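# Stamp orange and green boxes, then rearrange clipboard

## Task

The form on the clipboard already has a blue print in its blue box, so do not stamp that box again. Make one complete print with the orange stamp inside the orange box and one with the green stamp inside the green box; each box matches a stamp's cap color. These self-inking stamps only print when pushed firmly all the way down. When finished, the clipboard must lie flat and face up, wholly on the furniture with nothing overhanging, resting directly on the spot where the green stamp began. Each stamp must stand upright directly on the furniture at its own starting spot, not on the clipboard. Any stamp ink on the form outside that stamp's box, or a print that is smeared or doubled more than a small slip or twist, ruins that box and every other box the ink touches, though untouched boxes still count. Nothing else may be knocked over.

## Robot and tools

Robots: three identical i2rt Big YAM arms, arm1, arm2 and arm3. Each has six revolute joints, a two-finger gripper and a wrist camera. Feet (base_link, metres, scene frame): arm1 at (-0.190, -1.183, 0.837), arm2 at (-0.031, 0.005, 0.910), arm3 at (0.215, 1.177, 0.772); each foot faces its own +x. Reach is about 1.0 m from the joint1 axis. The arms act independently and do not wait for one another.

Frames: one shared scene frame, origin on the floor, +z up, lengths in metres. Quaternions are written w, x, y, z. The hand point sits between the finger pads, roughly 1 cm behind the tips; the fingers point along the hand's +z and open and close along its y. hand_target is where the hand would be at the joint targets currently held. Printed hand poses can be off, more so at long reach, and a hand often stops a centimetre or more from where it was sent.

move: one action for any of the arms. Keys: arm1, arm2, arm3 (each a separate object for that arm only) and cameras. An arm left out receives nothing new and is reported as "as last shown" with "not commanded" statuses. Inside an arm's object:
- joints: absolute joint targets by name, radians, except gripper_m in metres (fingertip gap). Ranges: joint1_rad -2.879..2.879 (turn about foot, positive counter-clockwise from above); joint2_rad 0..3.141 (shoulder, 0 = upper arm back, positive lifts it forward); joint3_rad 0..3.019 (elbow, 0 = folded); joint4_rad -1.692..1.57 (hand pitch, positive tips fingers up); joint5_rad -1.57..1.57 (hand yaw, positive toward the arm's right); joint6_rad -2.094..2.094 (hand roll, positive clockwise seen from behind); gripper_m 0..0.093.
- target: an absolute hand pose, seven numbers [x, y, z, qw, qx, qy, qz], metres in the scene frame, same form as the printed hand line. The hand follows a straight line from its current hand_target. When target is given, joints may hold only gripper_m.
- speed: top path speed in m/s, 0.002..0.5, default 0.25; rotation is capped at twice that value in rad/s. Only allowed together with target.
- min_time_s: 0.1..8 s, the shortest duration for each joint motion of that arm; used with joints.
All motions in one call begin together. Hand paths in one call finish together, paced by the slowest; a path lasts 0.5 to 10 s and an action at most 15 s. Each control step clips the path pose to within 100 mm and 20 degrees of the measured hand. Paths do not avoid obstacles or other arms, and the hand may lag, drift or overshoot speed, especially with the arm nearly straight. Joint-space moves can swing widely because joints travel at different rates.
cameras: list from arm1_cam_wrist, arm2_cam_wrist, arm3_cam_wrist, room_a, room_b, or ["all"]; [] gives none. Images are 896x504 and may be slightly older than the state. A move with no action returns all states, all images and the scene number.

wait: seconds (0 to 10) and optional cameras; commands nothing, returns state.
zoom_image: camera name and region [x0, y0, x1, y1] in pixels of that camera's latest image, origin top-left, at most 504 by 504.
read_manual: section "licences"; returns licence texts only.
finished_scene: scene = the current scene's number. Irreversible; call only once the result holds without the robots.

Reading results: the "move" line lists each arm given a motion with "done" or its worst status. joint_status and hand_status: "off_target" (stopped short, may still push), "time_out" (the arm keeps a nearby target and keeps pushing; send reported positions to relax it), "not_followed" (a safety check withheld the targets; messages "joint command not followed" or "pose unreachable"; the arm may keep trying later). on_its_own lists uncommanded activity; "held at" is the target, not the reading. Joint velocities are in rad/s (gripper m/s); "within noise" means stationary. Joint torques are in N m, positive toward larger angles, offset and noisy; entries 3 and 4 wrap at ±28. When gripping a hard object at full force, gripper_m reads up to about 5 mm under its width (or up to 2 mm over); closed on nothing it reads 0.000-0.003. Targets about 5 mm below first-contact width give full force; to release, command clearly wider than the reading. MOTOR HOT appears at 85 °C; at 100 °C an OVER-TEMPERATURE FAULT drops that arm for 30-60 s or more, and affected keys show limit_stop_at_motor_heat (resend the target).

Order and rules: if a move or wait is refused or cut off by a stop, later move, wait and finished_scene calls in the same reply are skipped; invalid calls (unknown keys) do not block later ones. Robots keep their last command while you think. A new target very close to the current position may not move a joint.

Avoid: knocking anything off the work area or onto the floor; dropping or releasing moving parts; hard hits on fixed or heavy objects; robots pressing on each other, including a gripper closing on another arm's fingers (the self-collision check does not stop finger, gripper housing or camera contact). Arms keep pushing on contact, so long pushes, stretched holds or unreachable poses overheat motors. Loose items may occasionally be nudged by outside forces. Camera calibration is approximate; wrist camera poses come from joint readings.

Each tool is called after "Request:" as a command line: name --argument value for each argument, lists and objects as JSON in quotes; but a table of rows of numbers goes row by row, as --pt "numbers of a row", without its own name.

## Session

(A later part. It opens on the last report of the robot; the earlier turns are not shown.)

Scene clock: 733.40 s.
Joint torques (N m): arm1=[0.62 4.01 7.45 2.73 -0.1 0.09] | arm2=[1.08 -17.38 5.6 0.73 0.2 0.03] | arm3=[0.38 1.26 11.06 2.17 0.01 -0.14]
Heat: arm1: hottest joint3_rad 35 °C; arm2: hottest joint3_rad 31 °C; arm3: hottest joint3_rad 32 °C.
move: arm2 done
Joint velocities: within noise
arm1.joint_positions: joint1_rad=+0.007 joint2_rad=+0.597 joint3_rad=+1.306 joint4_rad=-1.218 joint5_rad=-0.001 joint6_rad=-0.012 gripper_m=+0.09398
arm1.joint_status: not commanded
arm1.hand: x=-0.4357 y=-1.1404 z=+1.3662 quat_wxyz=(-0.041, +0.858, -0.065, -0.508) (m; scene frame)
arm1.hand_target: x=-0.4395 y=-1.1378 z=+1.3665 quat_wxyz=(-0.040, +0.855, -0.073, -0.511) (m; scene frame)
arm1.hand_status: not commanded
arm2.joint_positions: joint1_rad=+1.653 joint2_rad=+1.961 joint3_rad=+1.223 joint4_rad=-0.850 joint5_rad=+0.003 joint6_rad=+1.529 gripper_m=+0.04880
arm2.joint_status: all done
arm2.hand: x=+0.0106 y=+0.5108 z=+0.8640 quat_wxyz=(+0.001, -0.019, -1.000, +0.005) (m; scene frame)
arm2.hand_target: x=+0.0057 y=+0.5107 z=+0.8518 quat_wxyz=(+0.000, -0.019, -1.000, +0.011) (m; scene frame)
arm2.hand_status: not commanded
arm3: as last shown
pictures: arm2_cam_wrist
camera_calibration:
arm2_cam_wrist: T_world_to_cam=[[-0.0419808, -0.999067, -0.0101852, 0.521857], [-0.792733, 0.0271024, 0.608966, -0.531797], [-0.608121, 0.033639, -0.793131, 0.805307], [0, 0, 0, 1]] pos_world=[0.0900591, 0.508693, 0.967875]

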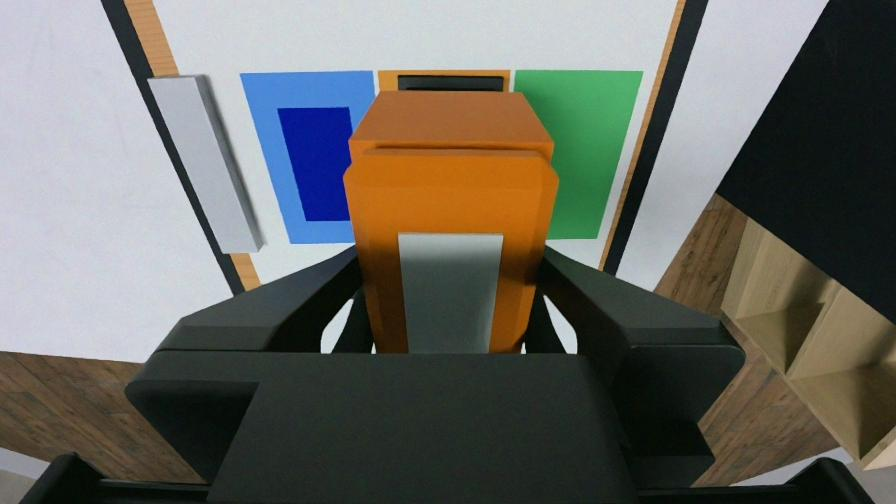

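Request:
move --arm2 '{"joints": {"joint2_rad": 2.175, "joint3_rad": 1.1, "joint4_rad": -0.805}, "min_time_s": 4}' --cameras '["arm2_cam_wrist"]'

Scene clock: 770.80 s.
Joint torques (N m): arm1=[0.62 4.01 7.45 2.74 -0.1 0.09] | arm2=[1.08 -5.6 -2.17 -0.58 -0.05 -0.11] | arm3=[0.85 1.79 11.08 2.13 0.03 -0.12]
Heat: arm1: hottest joint3_rad 35 °C; arm2: hottest joint3_rad 30 °C; arm3: hottest joint3_rad 32 °C.
move: arm2 time_out
Joint velocities: within noise
arm1, arm3: as last shown
arm2.joint_positions: joint1_rad=+1.653 joint2_rad=+2.008 joint3_rad=+1.194 joint4_rad=-0.785 joint5_rad=+0.010 joint6_rad=+1.542 gripper_m=+0.04880
arm2.joint_status: joint2_rad time_out (moved +0.046 of +0.214); joint3_rad time_out (moved -0.030 of -0.123); the others done
arm2.on_its_own: joint2_rad reads +2.008 and still pushes toward +2.175 since a time_out; joint3_rad reads +1.194 and still pushes toward +1.100 since a time_out
arm2.hand: x=+0.0110 y=+0.5026 z=+0.8334 quat_wxyz=(-0.002, -0.026, -1.000, +0.011) (m; scene frame)
arm2.hand_target: x=-0.0021 y=+0.4044 z=+0.7448 quat_wxyz=(+0.007, -0.018, -0.988, +0.150) (m; scene frame)
arm2.hand_status: not commanded
pictures: arm2_cam_wrist
camera_calibration:
arm2_cam_wrist: T_world_to_cam=[[-0.0547529, -0.998499, 0.000991262, 0.504048], [-0.796039, 0.0442502, 0.603626, -0.516727], [-0.602764, 0.0322612, -0.797267, 0.785661], [0, 0, 0, 1]] pos_world=[0.0898313, 0.500811, 0.937791]

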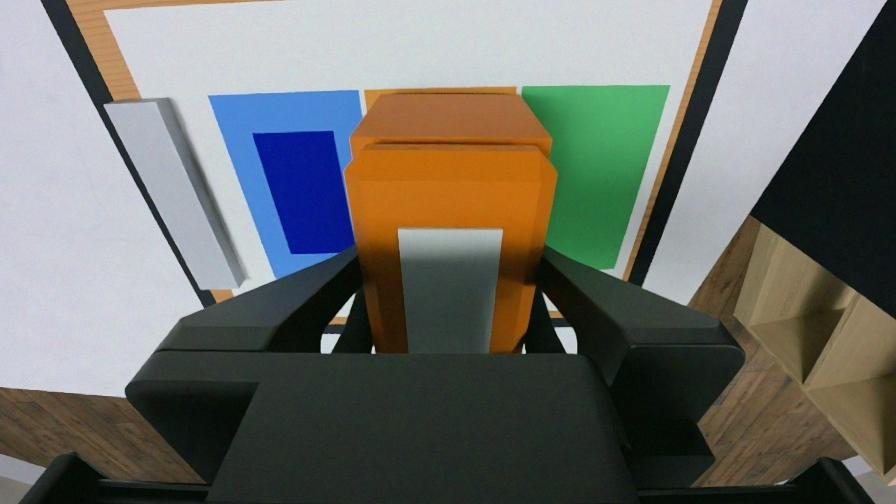

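Request:
move --arm2 '{"joints": {"joint2_rad": 2.27, "joint3_rad": 1.07, "joint4_rad": -0.775}, "min_time_s": 2}' --cameras '["arm2_cam_wrist", "room_b", "room_a"]'

Request:
zoom_image --camera "room_b" --region '[550, 170, 630, 240]'

Request:
zoom_image --camera "room_a" --region '[400, 220, 480, 290]'

Scene clock: 804.43 s.
Joint torques (N m): arm1=[0.62 4.01 7.45 2.74 -0.1 0.08] | arm2=[1.14 2.32 -3.7 0.39 -0.14 -0.1] | arm3=[0.03 1.61 11.1 2.17 -0.01 -0.12]
Heat: arm1: hottest joint3_rad 35 °C; arm2: hottest joint3_rad 29 °C; arm3: hottest joint3_rad 32 °C.
move: arm2 time_out
Joint velocities: within noise
arm1, arm3: as last shown
arm2.joint_positions: joint1_rad=+1.653 joint2_rad=+2.013 joint3_rad=+1.188 joint4_rad=-0.778 joint5_rad=+0.012 joint6_rad=+1.541 gripper_m=+0.04880
arm2.joint_status: joint2_rad time_out (moved +0.005 of +0.262); joint3_rad time_out (moved -0.005 of -0.124); the others done
arm2.on_its_own: joint2_rad reads +2.013 and still pushes toward +2.270 since a time_out; joint3_rad reads +1.188 and still pushes toward +1.076 since a time_out
arm2.hand: x=+0.0113 y=+0.5006 z=+0.8295 quat_wxyz=(-0.004, -0.025, -1.000, +0.012) (m; scene frame)
arm2.hand_target: x=-0.0048 y=+0.3674 z=+0.7060 quat_wxyz=(+0.009, -0.018, -0.981, +0.194) (m; scene frame)
arm2.hand_status: not commanded
pictures: arm2_cam_wrist, room_a, room_b
camera_calibration:
arm2_cam_wrist: T_world_to_cam=[[-0.0535083, -0.998559, 0.00414326, 0.499352], [-0.797544, 0.0452329, 0.601563, -0.512721], [-0.600883, 0.0288842, -0.798815, 0.785706], [0, 0, 0, 1]] pos_world=[0.0899199, 0.49913, 0.933998]

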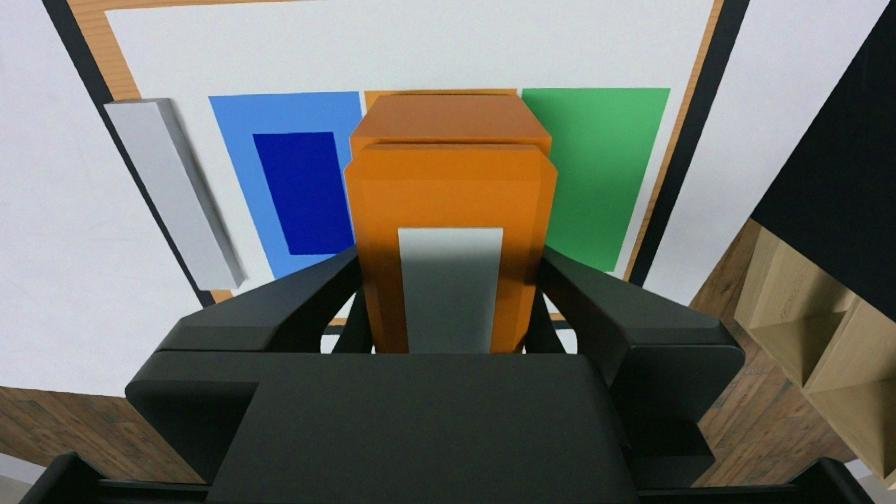

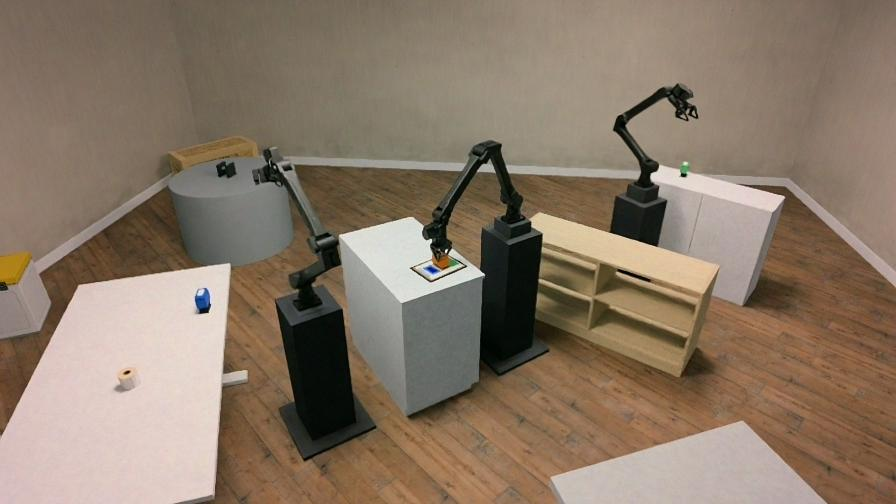

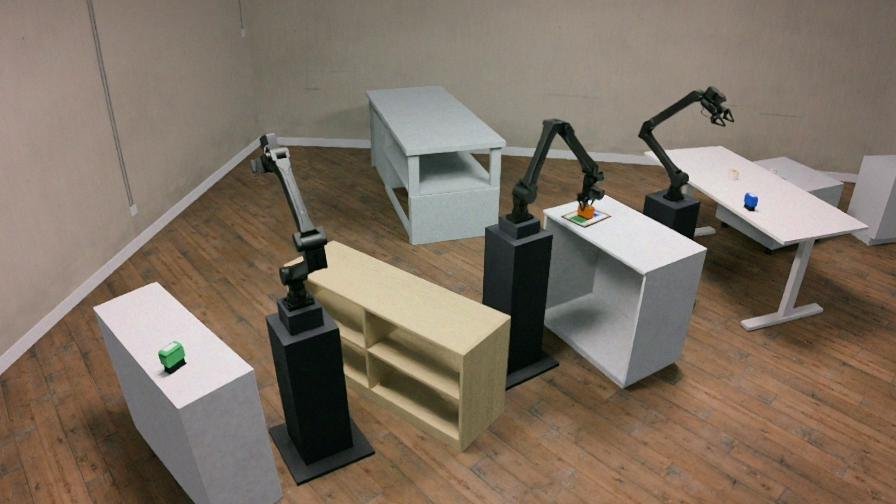

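Scaled by 6.300 from the camera's 896x504 image, which has a finer 1280x720 frame.

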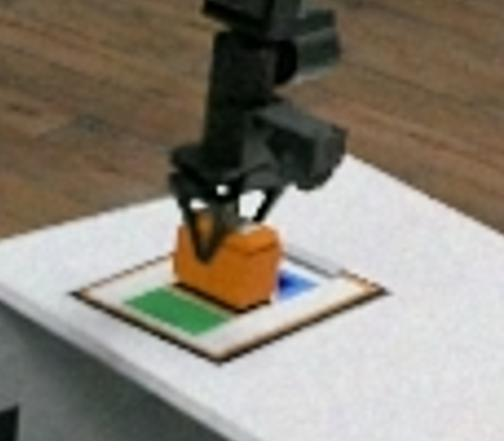

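Scaled by 6.300 from the camera's 896x504 image, which has a finer 1280x720 frame.

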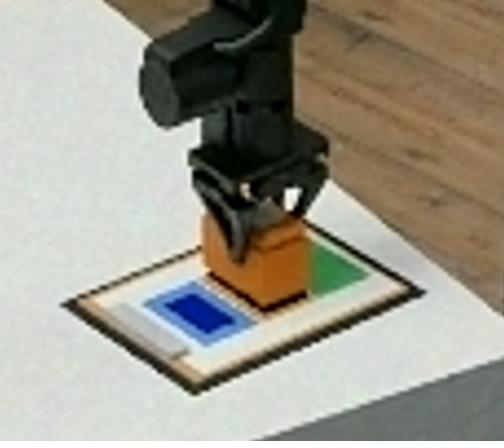

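Request:
move --arm2 '{"joints": {"joint2_rad": 2.34, "joint3_rad": 1.07, "joint4_rad": -0.765}, "min_time_s": 1}' --cameras '["arm2_cam_wrist"]'

Scene clock: 821.40 s.
Joint torques (N m): arm1=[0.56 4.01 7.46 2.74 -0.1 0.09] | arm2=[0.79 6.95 -3.77 0.46 -0.17 -0.1] | arm3=[1.14 1.44 11.14 2.21 0.02 -0.11]
Heat: arm1: hottest joint3_rad 35 °C; arm2: hottest joint3_rad 29 °C; arm3: hottest joint3_rad 32 °C.
move: arm2 time_out
Joint velocities: within noise
arm1, arm3: as last shown
arm2.joint_positions: joint1_rad=+1.653 joint2_rad=+2.027 joint3_rad=+1.188 joint4_rad=-0.769 joint5_rad=+0.013 joint6_rad=+1.541 gripper_m=+0.04880
arm2.joint_status: joint2_rad time_out (moved +0.015 of +0.327); joint3_rad time_out (moved +0.000 of -0.118); the others done
arm2.on_its_own: joint2_rad reads +2.027 and still pushes toward +2.340 since a time_out; joint3_rad reads +1.188 and still pushes toward +1.076 since a time_out
arm2.hand: x=+0.0114 y=+0.4995 z=+0.8225 quat_wxyz=(-0.004, -0.025, -1.000, +0.015) (m; scene frame)
arm2.hand_target: x=-0.0064 y=+0.3455 z=+0.6819 quat_wxyz=(+0.010, -0.018, -0.975, +0.223) (m; scene frame)
arm2.hand_status: not commanded
pictures: arm2_cam_wrist
camera_calibration:
arm2_cam_wrist: T_world_to_cam=[[-0.0535353, -0.998513, 0.0102629, 0.493316], [-0.797902, 0.0489546, 0.600796, -0.509669], [-0.600406, 0.023975, -0.799336, 0.783092], [0, 0, 0, 1]] pos_world=[0.0899171, 0.498759, 0.927099]

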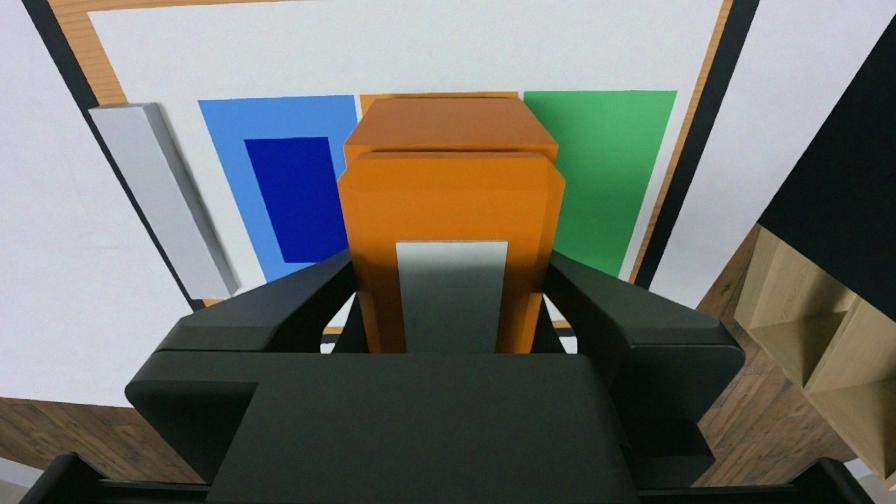

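Request:
move --arm2 '{"joints": {"joint2_rad": 1.99, "joint3_rad": 1.217, "joint4_rad": -0.825}, "min_time_s": 2.5}' --cameras '["arm2_cam_wrist"]'

Scene clock: 847.90 s.
Joint torques (N m): arm1=[0.67 4.01 7.43 2.74 -0.1 0.09] | arm2=[1.14 -17.49 6.53 -0.31 -0.12 -0.09] | arm3=[0.32 1.61 11.02 2.09 -0.01 -0.15]
Heat: arm1: hottest joint3_rad 35 °C; arm2: hottest joint3_rad 29 °C; arm3: hottest joint3_rad 32 °C.
move: arm2 done
Joint velocities: within noise
arm1, arm3: as last shown
arm2.joint_positions: joint1_rad=+1.653 joint2_rad=+1.967 joint3_rad=+1.201 joint4_rad=-0.810 joint5_rad=+0.013 joint6_rad=+1.541 gripper_m=+0.04880
arm2.joint_status: all done
arm2.hand: x=+0.0120 y=+0.5080 z=+0.8549 quat_wxyz=(-0.005, -0.025, -1.000, +0.000) (m; scene frame)
arm2.hand_target: x=+0.0056 y=+0.5089 z=+0.8484 quat_wxyz=(-0.001, -0.019, -1.000, +0.010) (m; scene frame)
arm2.hand_status: not commanded
pictures: arm2_cam_wrist
camera_calibration:
arm2_cam_wrist: T_world_to_cam=[[-0.0536053, -0.998332, -0.0214201, 0.528471], [-0.799015, 0.0300174, 0.600562, -0.519191], [-0.598917, 0.0493083, -0.799292, 0.796306], [0, 0, 0, 1]] pos_world=[0.0904084, 0.50391, 0.959607]

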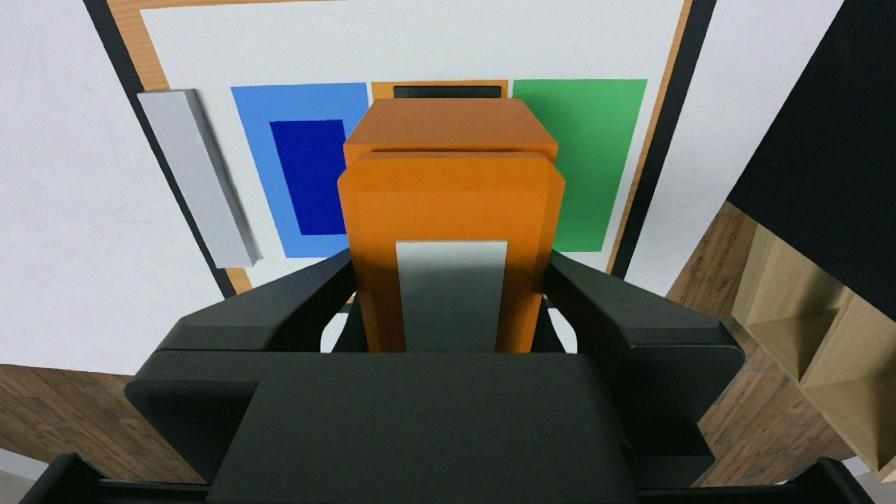

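Request:
move --arm2 '{"target": [0.006, 0.511, 0.90, 0.0, 0.0192, 0.9998, -0.005], "speed": 0.1}'

Request:
move --arm2 '{"target": [0.10, 0.49, 0.98, 0, -0.35, 0.9367, 0], "speed": 0.25}' --cameras '["arm2_cam_wrist", "room_a", "room_b"]'

Request:
zoom_image --camera "room_a" --region '[400, 240, 480, 290]'

Scene clock: 857.67 s.
Joint torques (N m): arm1=[0.62 4.01 7.45 2.74 -0.1 0.08] | arm2=[1.08 -20.01 8.46 -0.25 0.02 -0.11] | arm3=[0.38 1.49 11.04 2.15 0.01 -0.13]
Heat: arm1: hottest joint3_rad 35 °C; arm2: hottest joint3_rad 29 °C; arm3: hottest joint3_rad 32 °C.
move: arm2 off_target
Joint velocities: within noise
arm1: as last shown
arm2.joint_positions: joint1_rad=+1.653 joint2_rad=+1.910 joint3_rad=+1.204 joint4_rad=-0.918 joint5_rad=+0.006 joint6_rad=+1.541 gripper_m=+0.04880
arm2.joint_status: not commanded
arm2.hand: x=+0.0099 y=+0.4930 z=+0.8839 quat_wxyz=(+0.000, -0.025, -0.999, +0.023) (m; scene frame)
arm2.hand_target: x=+0.0060 y=+0.5104 z=+0.9003 quat_wxyz=(+0.000, -0.019, -1.000, +0.005) (m; scene frame)
arm2.hand_status: off_target (0.024 m and 2.1 deg from the pose sent, 0.046 m and 1.0 deg at the start)
arm3.joint_positions: joint1_rad=+0.157 joint2_rad=+0.638 joint3_rad=+1.390 joint4_rad=-1.193 joint5_rad=-0.007 joint6_rad=+0.122 gripper_m=+0.09396
arm3.joint_status: not commanded
arm3.hand: x=+0.4776 y=+1.1686 z=+1.3377 quat_wxyz=(-0.534, -0.061, -0.843, -0.032) (m; scene frame)
arm3.hand_target: x=+0.4747 y=+1.1686 z=+1.3512 quat_wxyz=(-0.547, -0.060, -0.835, -0.033) (m; scene frame)
arm3.hand_status: not commanded
pictures: none

Scene clock: 860.23 s.
Joint torques (N m): arm1=[0.62 4.01 7.45 2.76 -0.1 0.08] | arm2=[-0.38 -19.43 9.95 -0.28 -0.01 -0.22] | arm3=[-0.09 1.79 11.06 2.25 0.03 -0.16]
Heat: arm1: hottest joint3_rad 35 °C; arm2: hottest joint3_rad 29 °C; arm3: hottest joint3_rad 32 °C.
move: arm2 off_target
Joint velocities: within noise
arm1, arm3: as last shown
arm2.joint_positions: joint1_rad=+1.481 joint2_rad=+1.784 joint3_rad=+1.250 joint4_rad=-1.092 joint5_rad=+0.008 joint6_rad=+0.607 gripper_m=+0.04880
arm2.joint_status: not commanded
arm2.hand: x=+0.0920 y=+0.4726 z=+0.9578 quat_wxyz=(+0.012, +0.348, -0.937, +0.021) (m; scene frame)
arm2.hand_target: x=+0.0998 y=+0.4891 z=+0.9803 quat_wxyz=(+0.000, +0.350, -0.937, +0.000) (m; scene frame)
arm2.hand_status: off_target (0.029 m and 2.8 deg from the pose sent, 0.132 m and 43.9 deg at the start)
pictures: arm2_cam_wrist, room_a, room_b
camera_calibration:
arm2_cam_wrist: T_world_to_cam=[[0.649732, -0.760097, 0.00998793, 0.292271], [-0.589863, -0.495841, 0.637341, -0.321977], [-0.479489, -0.419992, -0.770517, 1.11143], [0, 0, 0, 1]] pos_world=[0.153097, 0.529296, 1.05866]

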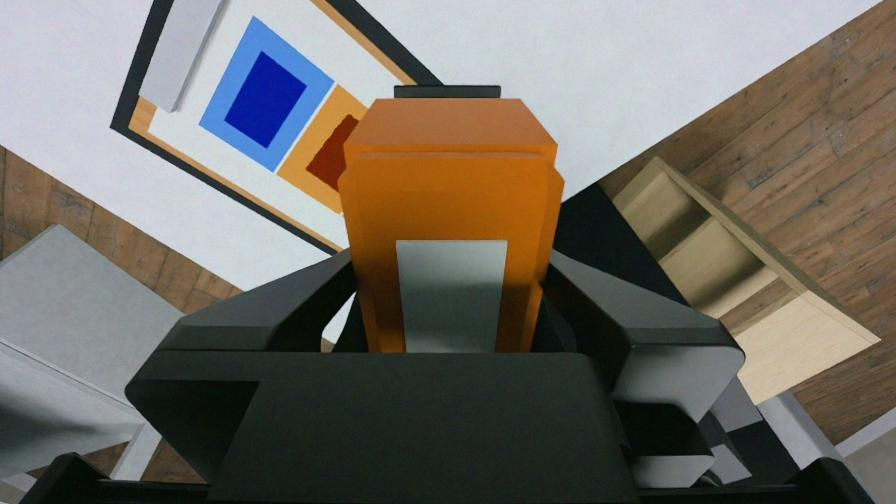

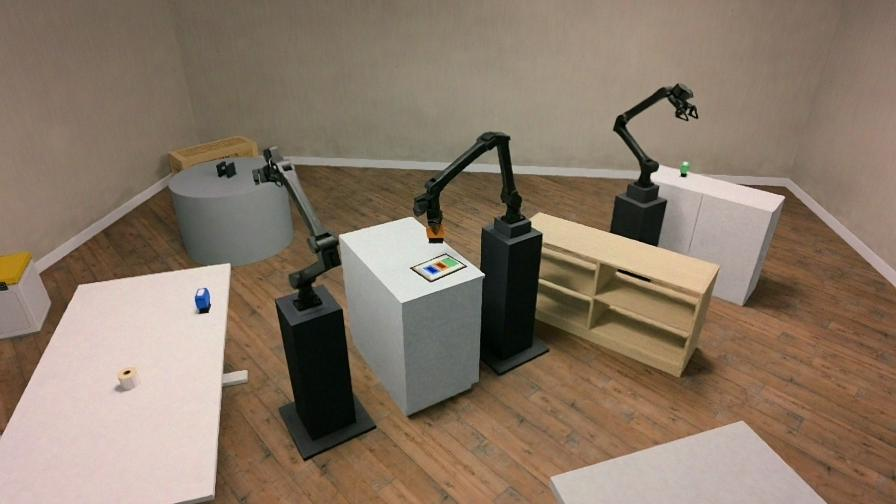

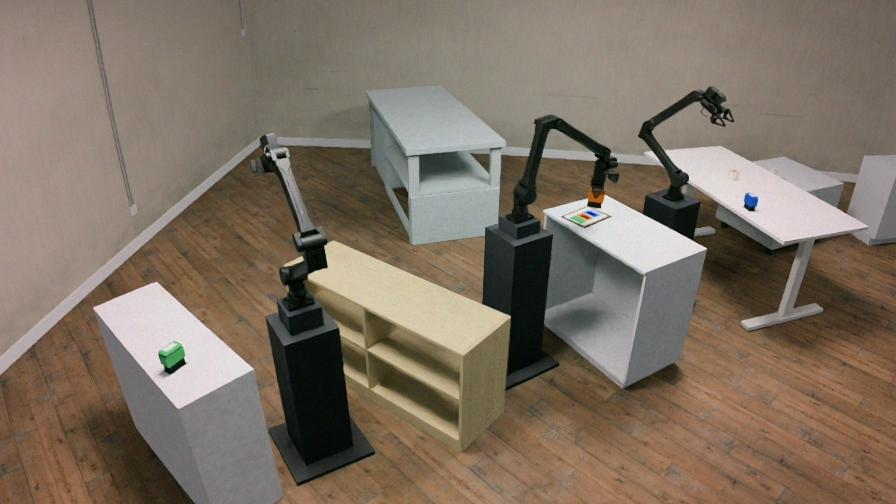

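Scaled by 6.300 from the camera's 896x504 image, which has a finer 1280x720 frame.

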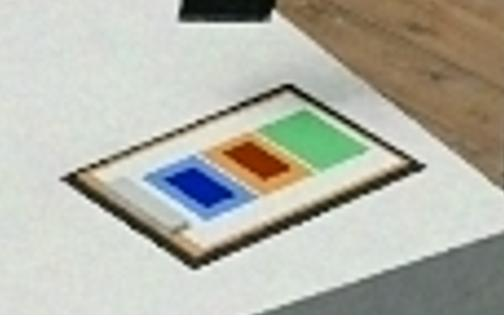

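Request:
zoom_image --camera "arm2_cam_wrist" --region '[190, 0, 390, 230]'

Scaled by 2.191 from the camera's 896x504 image, which has a finer 1280x720 frame.

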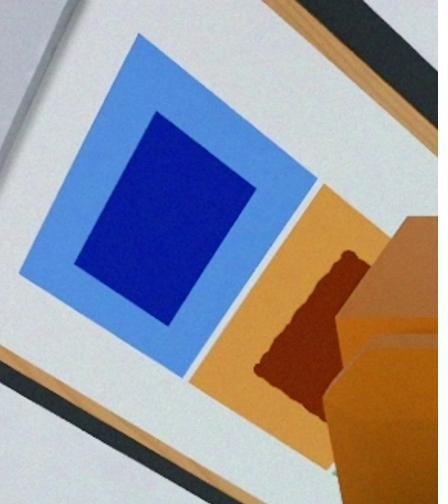

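Request:
move --arm2 '{"target": [0.194, 0.432, 0.93, 0, -0.5771, 0.8166, 0], "speed": 0.25}'

Request:
move --arm2 '{"target": [0.194, 0.426, 0.862, 0, -0.5771, 0.8166, 0], "speed": 0.1}' --cameras '["arm2_cam_wrist", "room_b"]'

Request:
zoom_image --camera "room_b" --region '[550, 170, 640, 245]'

Scene clock: 878.63 s.
Joint torques (N m): arm1=[0.62 4.01 7.45 2.74 -0.1 0.08] | arm2=[-0.26 -17.2 6.11 0.85 -0.07 -0.2] | arm3=[1.49 1.44 11.07 2.11 0.02 -0.13]
Heat: arm1: hottest joint3_rad 35 °C; arm2: hottest joint3_rad 31 °C; arm3: hottest joint3_rad 32 °C.
move: arm2 done
Joint velocities: within noise
arm1, arm3: as last shown
arm2.joint_positions: joint1_rad=+1.258 joint2_rad=+1.784 joint3_rad=+1.179 joint4_rad=-0.977 joint5_rad=+0.009 joint6_rad=-0.129 gripper_m=+0.04880
arm2.joint_status: not commanded
arm2.hand: x=+0.1907 y=+0.4307 z=+0.9340 quat_wxyz=(+0.002, +0.575, -0.818, +0.003) (m; scene frame)
arm2.hand_target: x=+0.1940 y=+0.4318 z=+0.9300 quat_wxyz=(+0.000, +0.577, -0.817, +0.000) (m; scene frame)
arm2.hand_status: done (0.005 m and 0.5 deg from the pose sent, 0.113 m and 29.9 deg at the start)
pictures: none

Scene clock: 880.03 s.
Joint torques (N m): arm1=[0.62 3.96 7.45 2.74 -0.1 0.09] | arm2=[-0.62 -17.79 5.33 0.91 -0.09 -0.21] | arm3=[0.38 1.67 10.91 2.25 0 -0.14]
Heat: arm1: hottest joint3_rad 35 °C; arm2: hottest joint3_rad 31 °C; arm3: hottest joint3_rad 32 °C.
move: arm2 done
Joint velocities: within noise
arm1.joint_positions: joint1_rad=+0.007 joint2_rad=+0.597 joint3_rad=+1.306 joint4_rad=-1.218 joint5_rad=-0.001 joint6_rad=-0.012 gripper_m=+0.09398
arm1.joint_status: not commanded
arm1.hand: x=-0.4357 y=-1.1404 z=+1.3662 quat_wxyz=(-0.041, +0.858, -0.065, -0.508) (m; scene frame)
arm1.hand_target: x=-0.4395 y=-1.1378 z=+1.3665 quat_wxyz=(-0.040, +0.855, -0.073, -0.511) (m; scene frame)
arm1.hand_status: not commanded
arm2.joint_positions: joint1_rad=+1.256 joint2_rad=+1.893 joint3_rad=+1.111 joint4_rad=-0.805 joint5_rad=+0.009 joint6_rad=-0.136 gripper_m=+0.04880
arm2.joint_status: not commanded
arm2.hand: x=+0.1882 y=+0.4251 z=+0.8643 quat_wxyz=(+0.004, +0.577, -0.817, +0.004) (m; scene frame)
arm2.hand_target: x=+0.1940 y=+0.4259 z=+0.8620 quat_wxyz=(+0.000, +0.577, -0.817, +0.000) (m; scene frame)
arm2.hand_status: done (0.006 m and 0.6 deg from the pose sent, 0.072 m and 0.5 deg at the start)
arm3: as last shown
pictures: arm2_cam_wrist, room_b
camera_calibration:
arm2_cam_wrist: T_world_to_cam=[[0.940936, -0.338073, -0.018624, -0.0149283], [-0.255515, -0.745097, 0.616071, -0.167797], [-0.222153, -0.574924, -0.787471, 1.09763], [0, 0, 0, 1]] pos_world=[0.215015, 0.500983, 0.967451]

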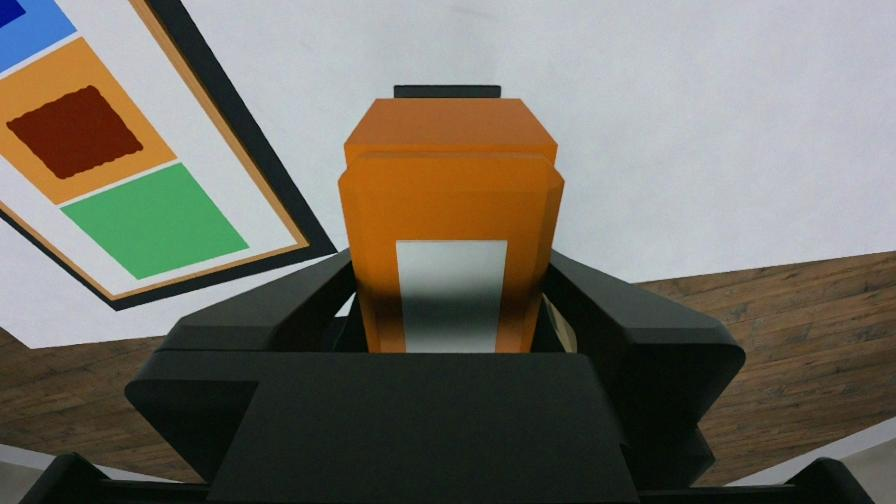

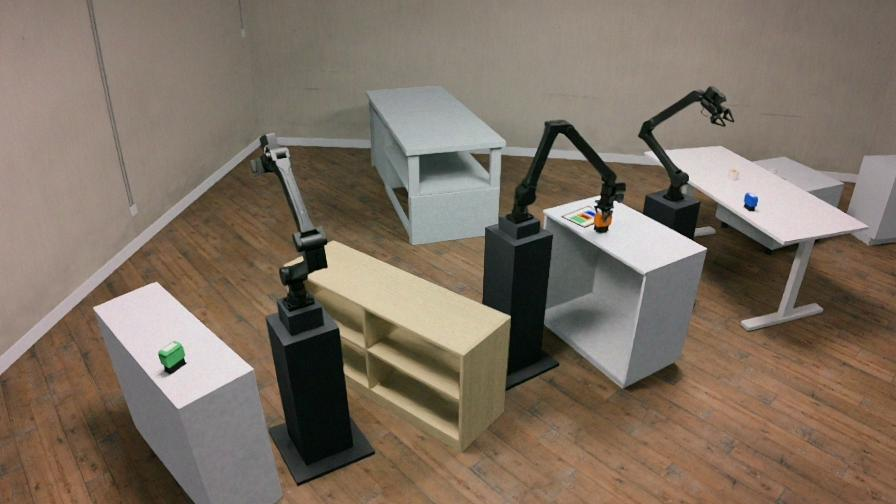

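Scaled by 5.600 from the camera's 896x504 image, which has a finer 1280x720 frame.

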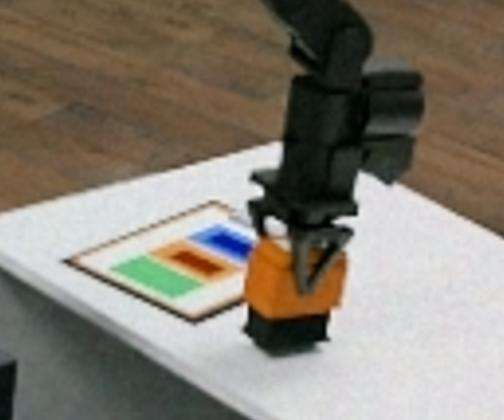

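Request:
zoom_image --camera "arm2_cam_wrist" --region '[0, 20, 260, 300]'

Request:
move --arm2 '{"target": [0.194, 0.426, 0.848, 0, -0.5771, 0.8166, 0], "speed": 0.05}' --cameras '["arm2_cam_wrist"]'

Scaled by 1.800 from the camera's 896x504 image, which has a finer 1280x720 frame.

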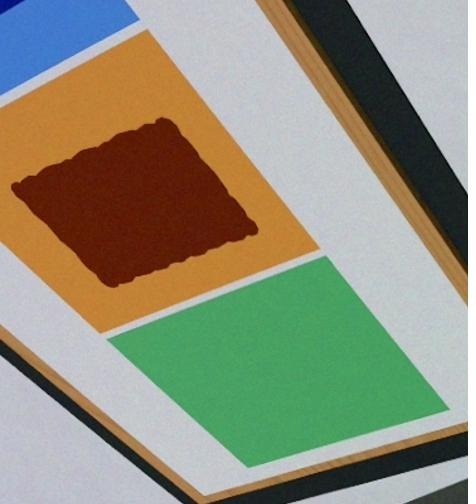

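Scene clock: 884.73 s.
Joint torques (N m): arm1=[0.62 4.01 7.45 2.74 -0.1 0.09] | arm2=[-0.62 -17.61 5.08 0.96 -0.06 -0.22] | arm3=[0.09 1.73 10.88 2.14 -0.01 -0.1]
Heat: arm1: hottest joint3_rad 35 °C; arm2: hottest joint3_rad 31 °C; arm3: hottest joint3_rad 32 °C.
move: arm2 done
Joint velocities: within noise
arm1, arm3: as last shown
arm2.joint_positions: joint1_rad=+1.256 joint2_rad=+1.914 joint3_rad=+1.107 joint4_rad=-0.772 joint5_rad=+0.009 joint6_rad=-0.136 gripper_m=+0.04880
arm2.joint_status: not commanded
arm2.hand: x=+0.1891 y=+0.4270 z=+0.8535 quat_wxyz=(+0.001, +0.577, -0.817, +0.002) (m; scene frame)
arm2.hand_target: x=+0.1939 y=+0.4258 z=+0.8480 quat_wxyz=(+0.000, +0.577, -0.817, +0.000) (m; scene frame)
arm2.hand_status: done (0.007 m and 0.2 deg from the pose sent, 0.017 m and 0.6 deg at the start)
pictures: arm2_cam_wrist
camera_calibration:
arm2_cam_wrist: T_world_to_cam=[[0.941121, -0.337608, -0.0176468, -0.0163541], [-0.257296, -0.749147, 0.610392, -0.152541], [-0.219293, -0.569912, -0.791903, 1.09148], [0, 0, 0, 1]] pos_world=[0.215498, 0.502254, 0.957171]

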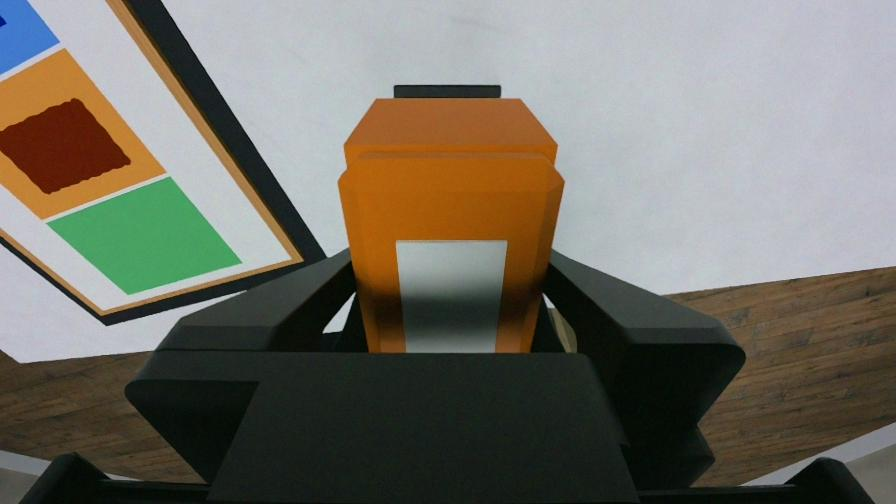

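Request:
move --arm2 '{"target": [0.193, 0.425, 0.836, 0, -0.5771, 0.8166, 0], "speed": 0.05}' --cameras '["room_b"]'

Request:
zoom_image --camera "room_b" --region '[550, 170, 640, 245]'

Scene clock: 891.37 s.
Joint torques (N m): arm1=[0.56 4.01 7.45 2.74 -0.1 0.09] | arm2=[-0.73 -15.68 4.74 1.63 -0.09 -0.21] | arm3=[1.26 0.97 11 2.15 0.01 -0.14]
Heat: arm1: hottest joint3_rad 35 °C; arm2: hottest joint3_rad 31 °C; arm3: hottest joint3_rad 32 °C.
move: arm2 off_target
Joint velocities: within noise
arm1, arm3: as last shown
arm2.joint_positions: joint1_rad=+1.256 joint2_rad=+1.914 joint3_rad=+1.100 joint4_rad=-0.759 joint5_rad=+0.009 joint6_rad=-0.136 gripper_m=+0.04880
arm2.joint_status: not commanded
arm2.hand: x=+0.1889 y=+0.4267 z=+0.8516 quat_wxyz=(-0.002, +0.577, -0.817, +0.001) (m; scene frame)
arm2.hand_target: x=+0.1926 y=+0.4244 z=+0.8364 quat_wxyz=(+0.000, +0.577, -0.817, +0.000) (m; scene frame)
arm2.hand_status: off_target (0.016 m and 0.3 deg from the pose sent, 0.018 m and 0.2 deg at the start)
pictures: room_b

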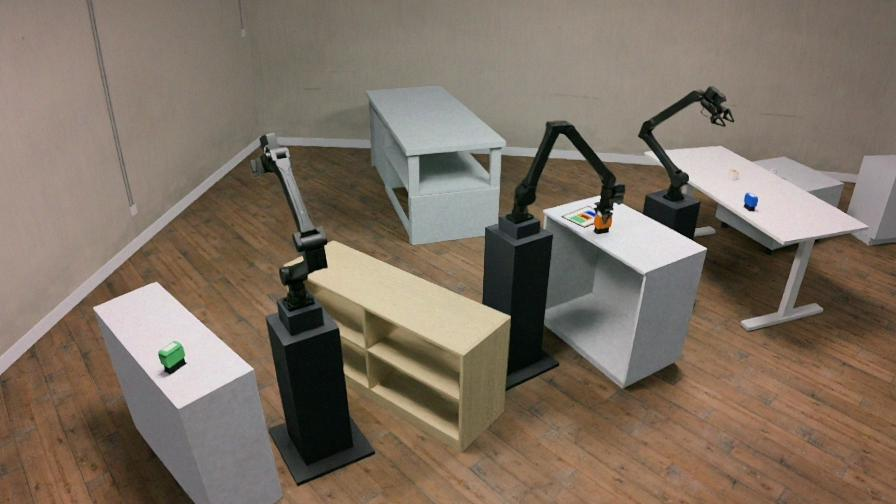

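Scaled by 5.600 from the camera's 896x504 image, which has a finer 1280x720 frame.

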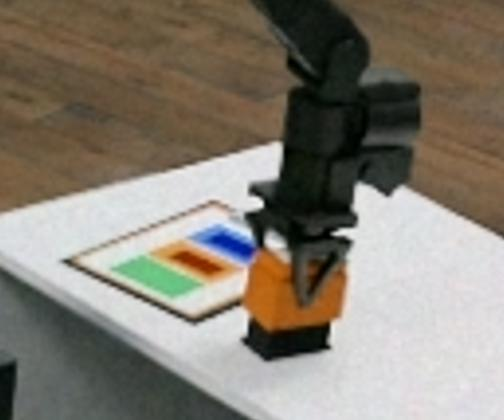

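Request:
move --arm2 '{"joints": {"gripper_m": 0.092}}'

Request:
move --arm2 '{"target": [0.194, 0.429, 0.96, 0, -0.5771, 0.8166, 0], "speed": 0.15}' --cameras '["arm2_cam_wrist", "room_b"]'

Scene clock: 896.57 s.
Joint torques (N m): arm1=[0.62 4.01 7.43 2.74 -0.1 0.08] | arm2=[-0.67 -16.91 4.78 0.91 -0.04 -0.21] | arm3=[0.15 1.79 11.04 2.26 0.01 -0.14]
Heat: arm1: hottest joint3_rad 35 °C; arm2: hottest joint3_rad 30 °C; arm3: hottest joint3_rad 32 °C.
move: arm2 done
Joint velocities: within noise
arm1, arm3: as last shown
arm2.joint_positions: joint1_rad=+1.256 joint2_rad=+1.930 joint3_rad=+1.100 joint4_rad=-0.742 joint5_rad=+0.008 joint6_rad=-0.136 gripper_m=+0.09185
arm2.joint_status: all done
arm2.hand: x=+0.1892 y=+0.4278 z=+0.8444 quat_wxyz=(-0.002, +0.577, -0.817, +0.000) (m; scene frame)
arm2.hand_target: x=+0.1926 y=+0.4246 z=+0.8365 quat_wxyz=(+0.000, +0.577, -0.817, +0.000) (m; scene frame)
arm2.hand_status: not commanded
pictures: none

Scene clock: 898.13 s.
Joint torques (N m): arm1=[0.62 4.01 7.46 2.74 -0.1 0.08] | arm2=[-0.15 -17.38 9.01 -0.27 -0.06 -0.17] | arm3=[0.56 2.02 11.08 2.24 -0.01 -0.14]
Heat: arm1: hottest joint3_rad 35 °C; arm2: hottest joint3_rad 31 °C; arm3: hottest joint3_rad 32 °C.
move: arm2 off_target
Joint velocities: within noise
arm1, arm3: as last shown
arm2.joint_positions: joint1_rad=+1.256 joint2_rad=+1.743 joint3_rad=+1.165 joint4_rad=-1.022 joint5_rad=+0.008 joint6_rad=-0.136 gripper_m=+0.09192
arm2.joint_status: not commanded
arm2.hand: x=+0.1851 y=+0.4184 z=+0.9484 quat_wxyz=(+0.010, +0.577, -0.817, +0.006) (m; scene frame)
arm2.hand_target: x=+0.1938 y=+0.4286 z=+0.9601 quat_wxyz=(+0.000, +0.577, -0.817, +0.000) (m; scene frame)
arm2.hand_status: off_target (0.018 m and 1.3 deg from the pose sent, 0.116 m and 0.3 deg at the start)
pictures: arm2_cam_wrist, room_b
camera_calibration:
arm2_cam_wrist: T_world_to_cam=[[0.940947, -0.337865, -0.0215994, -0.0099166], [-0.2507, -0.738231, 0.626231, -0.238769], [-0.227527, -0.583835, -0.779339, 1.15624], [0, 0, 0, 1]] pos_world=[0.212547, 0.495436, 1.05041]

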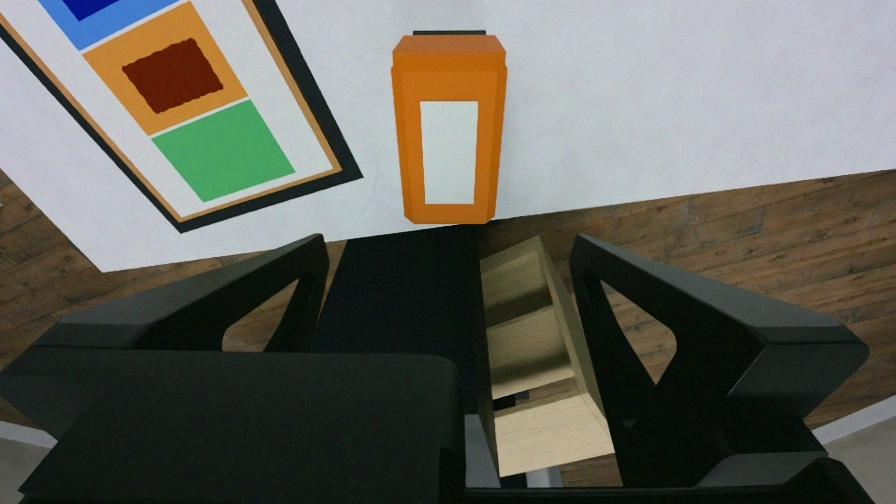

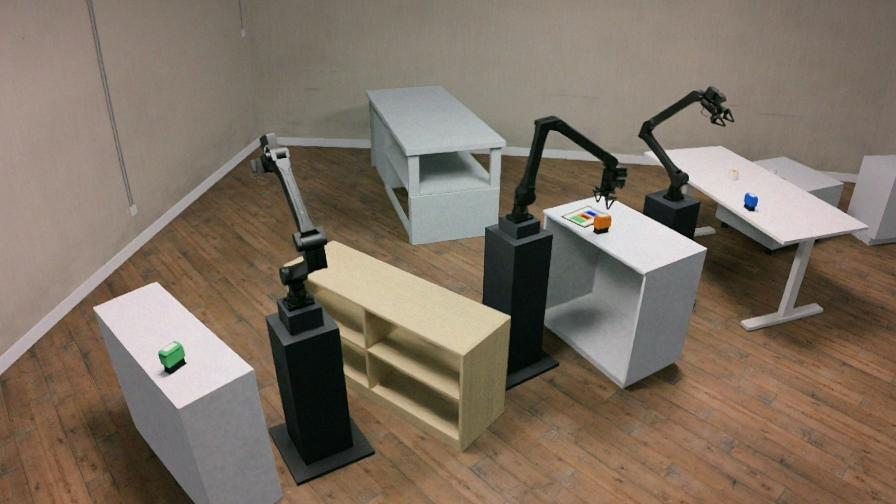

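Request:
move --arm2 '{"target": [0.10, 0.57, 0.99, 0, -0.35, 0.9367, 0], "speed": 0.3}'

Request:
move --arm2 '{"target": [0.013, 0.632, 0.93, 0, 0.0192, 0.9998, 0], "speed": 0.25}' --cameras '["arm2_cam_wrist"]'

Scene clock: 965.00 s.
Joint torques (N m): arm1=[0.62 4.01 7.46 2.74 -0.1 0.08] | arm2=[0.44 -19.72 10.28 -0.13 0.14 0.04] | arm3=[0.38 1.49 11.08 2.09 0 -0.11]
Heat: arm1: hottest joint3_rad 35 °C; arm2: hottest joint3_rad 34 °C; arm3: hottest joint3_rad 32 °C.
move: arm2 off_target
Joint velocities: within noise
arm1: as last shown
arm2.joint_positions: joint1_rad=+1.506 joint2_rad=+1.925 joint3_rad=+1.543 joint4_rad=-1.205 joint5_rad=+0.002 joint6_rad=+0.619 gripper_m=+0.09192
arm2.joint_status: not commanded
arm2.hand: x=+0.0981 y=+0.5572 z=+0.9863 quat_wxyz=(+0.004, +0.354, -0.935, +0.003) (m; scene frame)
arm2.hand_target: x=+0.0997 y=+0.5696 z=+0.9899 quat_wxyz=(+0.000, +0.350, -0.937, +0.000) (m; scene frame)
arm2.hand_status: off_target (0.013 m and 0.7 deg from the pose sent, 0.179 m and 29.5 deg at the start)
arm3.joint_positions: joint1_rad=+0.157 joint2_rad=+0.638 joint3_rad=+1.390 joint4_rad=-1.193 joint5_rad=-0.007 joint6_rad=+0.122 gripper_m=+0.09396
arm3.joint_status: not commanded
arm3.hand: x=+0.4776 y=+1.1686 z=+1.3377 quat_wxyz=(-0.534, -0.061, -0.843, -0.032) (m; scene frame)
arm3.hand_target: x=+0.4747 y=+1.1686 z=+1.3512 quat_wxyz=(-0.547, -0.060, -0.835, -0.033) (m; scene frame)
arm3.hand_status: not commanded
pictures: none

Scene clock: 967.53 s.
Joint torques (N m): arm1=[0.62 4.01 7.45 2.74 -0.1 0.08] | arm2=[0.67 -22.01 9.99 0.46 0.19 0.03] | arm3=[0.5 1.26 10.92 2.21 -0.01 -0.11]
Heat: arm1: hottest joint3_rad 35 °C; arm2: hottest joint3_rad 34 °C; arm3: hottest joint3_rad 32 °C.
move: arm2 off_target
Joint velocities: within noise
arm1, arm3: as last shown
arm2.joint_positions: joint1_rad=+1.658 joint2_rad=+2.106 joint3_rad=+1.674 joint4_rad=-1.172 joint5_rad=+0.000 joint6_rad=+1.529 gripper_m=+0.09192
arm2.joint_status: not commanded
arm2.hand: x=+0.0155 y=+0.6152 z=+0.9287 quat_wxyz=(+0.002, -0.017, -1.000, +0.013) (m; scene frame)
arm2.hand_target: x=+0.0129 y=+0.6314 z=+0.9302 quat_wxyz=(+0.000, -0.019, -1.000, +0.000) (m; scene frame)
arm2.hand_status: off_target (0.017 m and 1.5 deg from the pose sent, 0.127 m and 43.7 deg at the start)
pictures: arm2_cam_wrist
camera_calibration:
arm2_cam_wrist: T_world_to_cam=[[-0.0370819, -0.999298, 0.00529902, 0.612814], [-0.790816, 0.0325865, 0.611186, -0.575589], [-0.610929, 0.0184734, -0.79147, 0.863986], [0, 0, 0, 1]] pos_world=[0.0953742, 0.615179, 1.03236]

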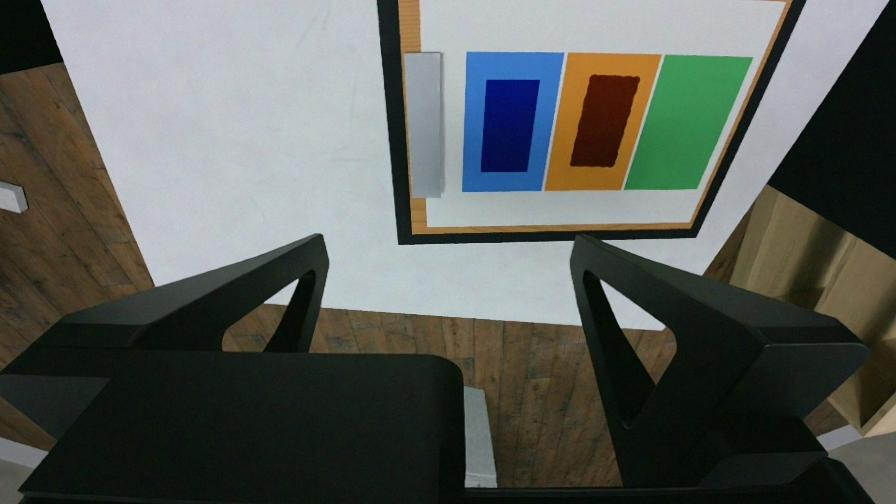

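Request:
move --arm2 '{"target": [0.0115, 0.638, 0.855, -0.0003, 0.0192, 0.9997, 0.012], "speed": 0.15, "joints": {"gripper_m": 0.052}}' --cameras '["arm2_cam_wrist"]'

Scene clock: 1001.13 s.
Joint torques (N m): arm1=[0.62 4.01 7.45 2.76 -0.1 0.08] | arm2=[1.08 -23.88 6.79 0.85 0.13 0.04] | arm3=[0.5 1.73 11.04 2.02 0.03 -0.13]
Heat: arm1: hottest joint3_rad 35 °C; arm2: hottest joint3_rad 34 °C; arm3: hottest joint3_rad 32 °C.
move: arm2 done
Joint velocities: within noise
arm1, arm3: as last shown
arm2.joint_positions: joint1_rad=+1.658 joint2_rad=+2.212 joint3_rad=+1.660 joint4_rad=-1.010 joint5_rad=+0.001 joint6_rad=+1.532 gripper_m=+0.05211
arm2.joint_status: all done
arm2.hand: x=+0.0167 y=+0.6341 z=+0.8605 quat_wxyz=(+0.001, -0.018, -1.000, -0.009) (m; scene frame)
arm2.hand_target: x=+0.0115 y=+0.6377 z=+0.8550 quat_wxyz=(+0.000, -0.019, -1.000, -0.012) (m; scene frame)
arm2.hand_status: done (0.009 m and 0.4 deg from the pose sent, 0.077 m and 2.9 deg at the start)
pictures: arm2_cam_wrist
camera_calibration:
arm2_cam_wrist: T_world_to_cam=[[-0.039794, -0.998508, -0.0373798, 0.668409], [-0.792942, 0.00879449, 0.609233, -0.516678], [-0.607996, 0.0538839, -0.79211, 0.788419], [0, 0, 0, 1]] pos_world=[0.0962577, 0.629472, 0.964277]

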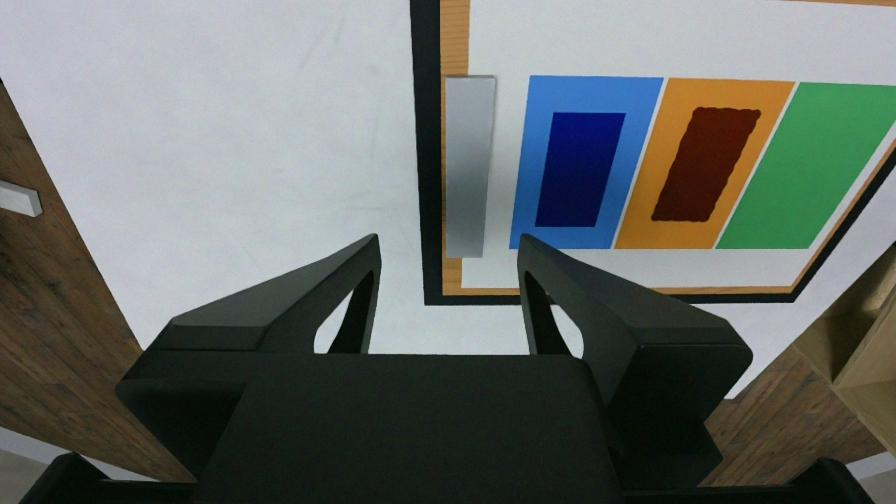

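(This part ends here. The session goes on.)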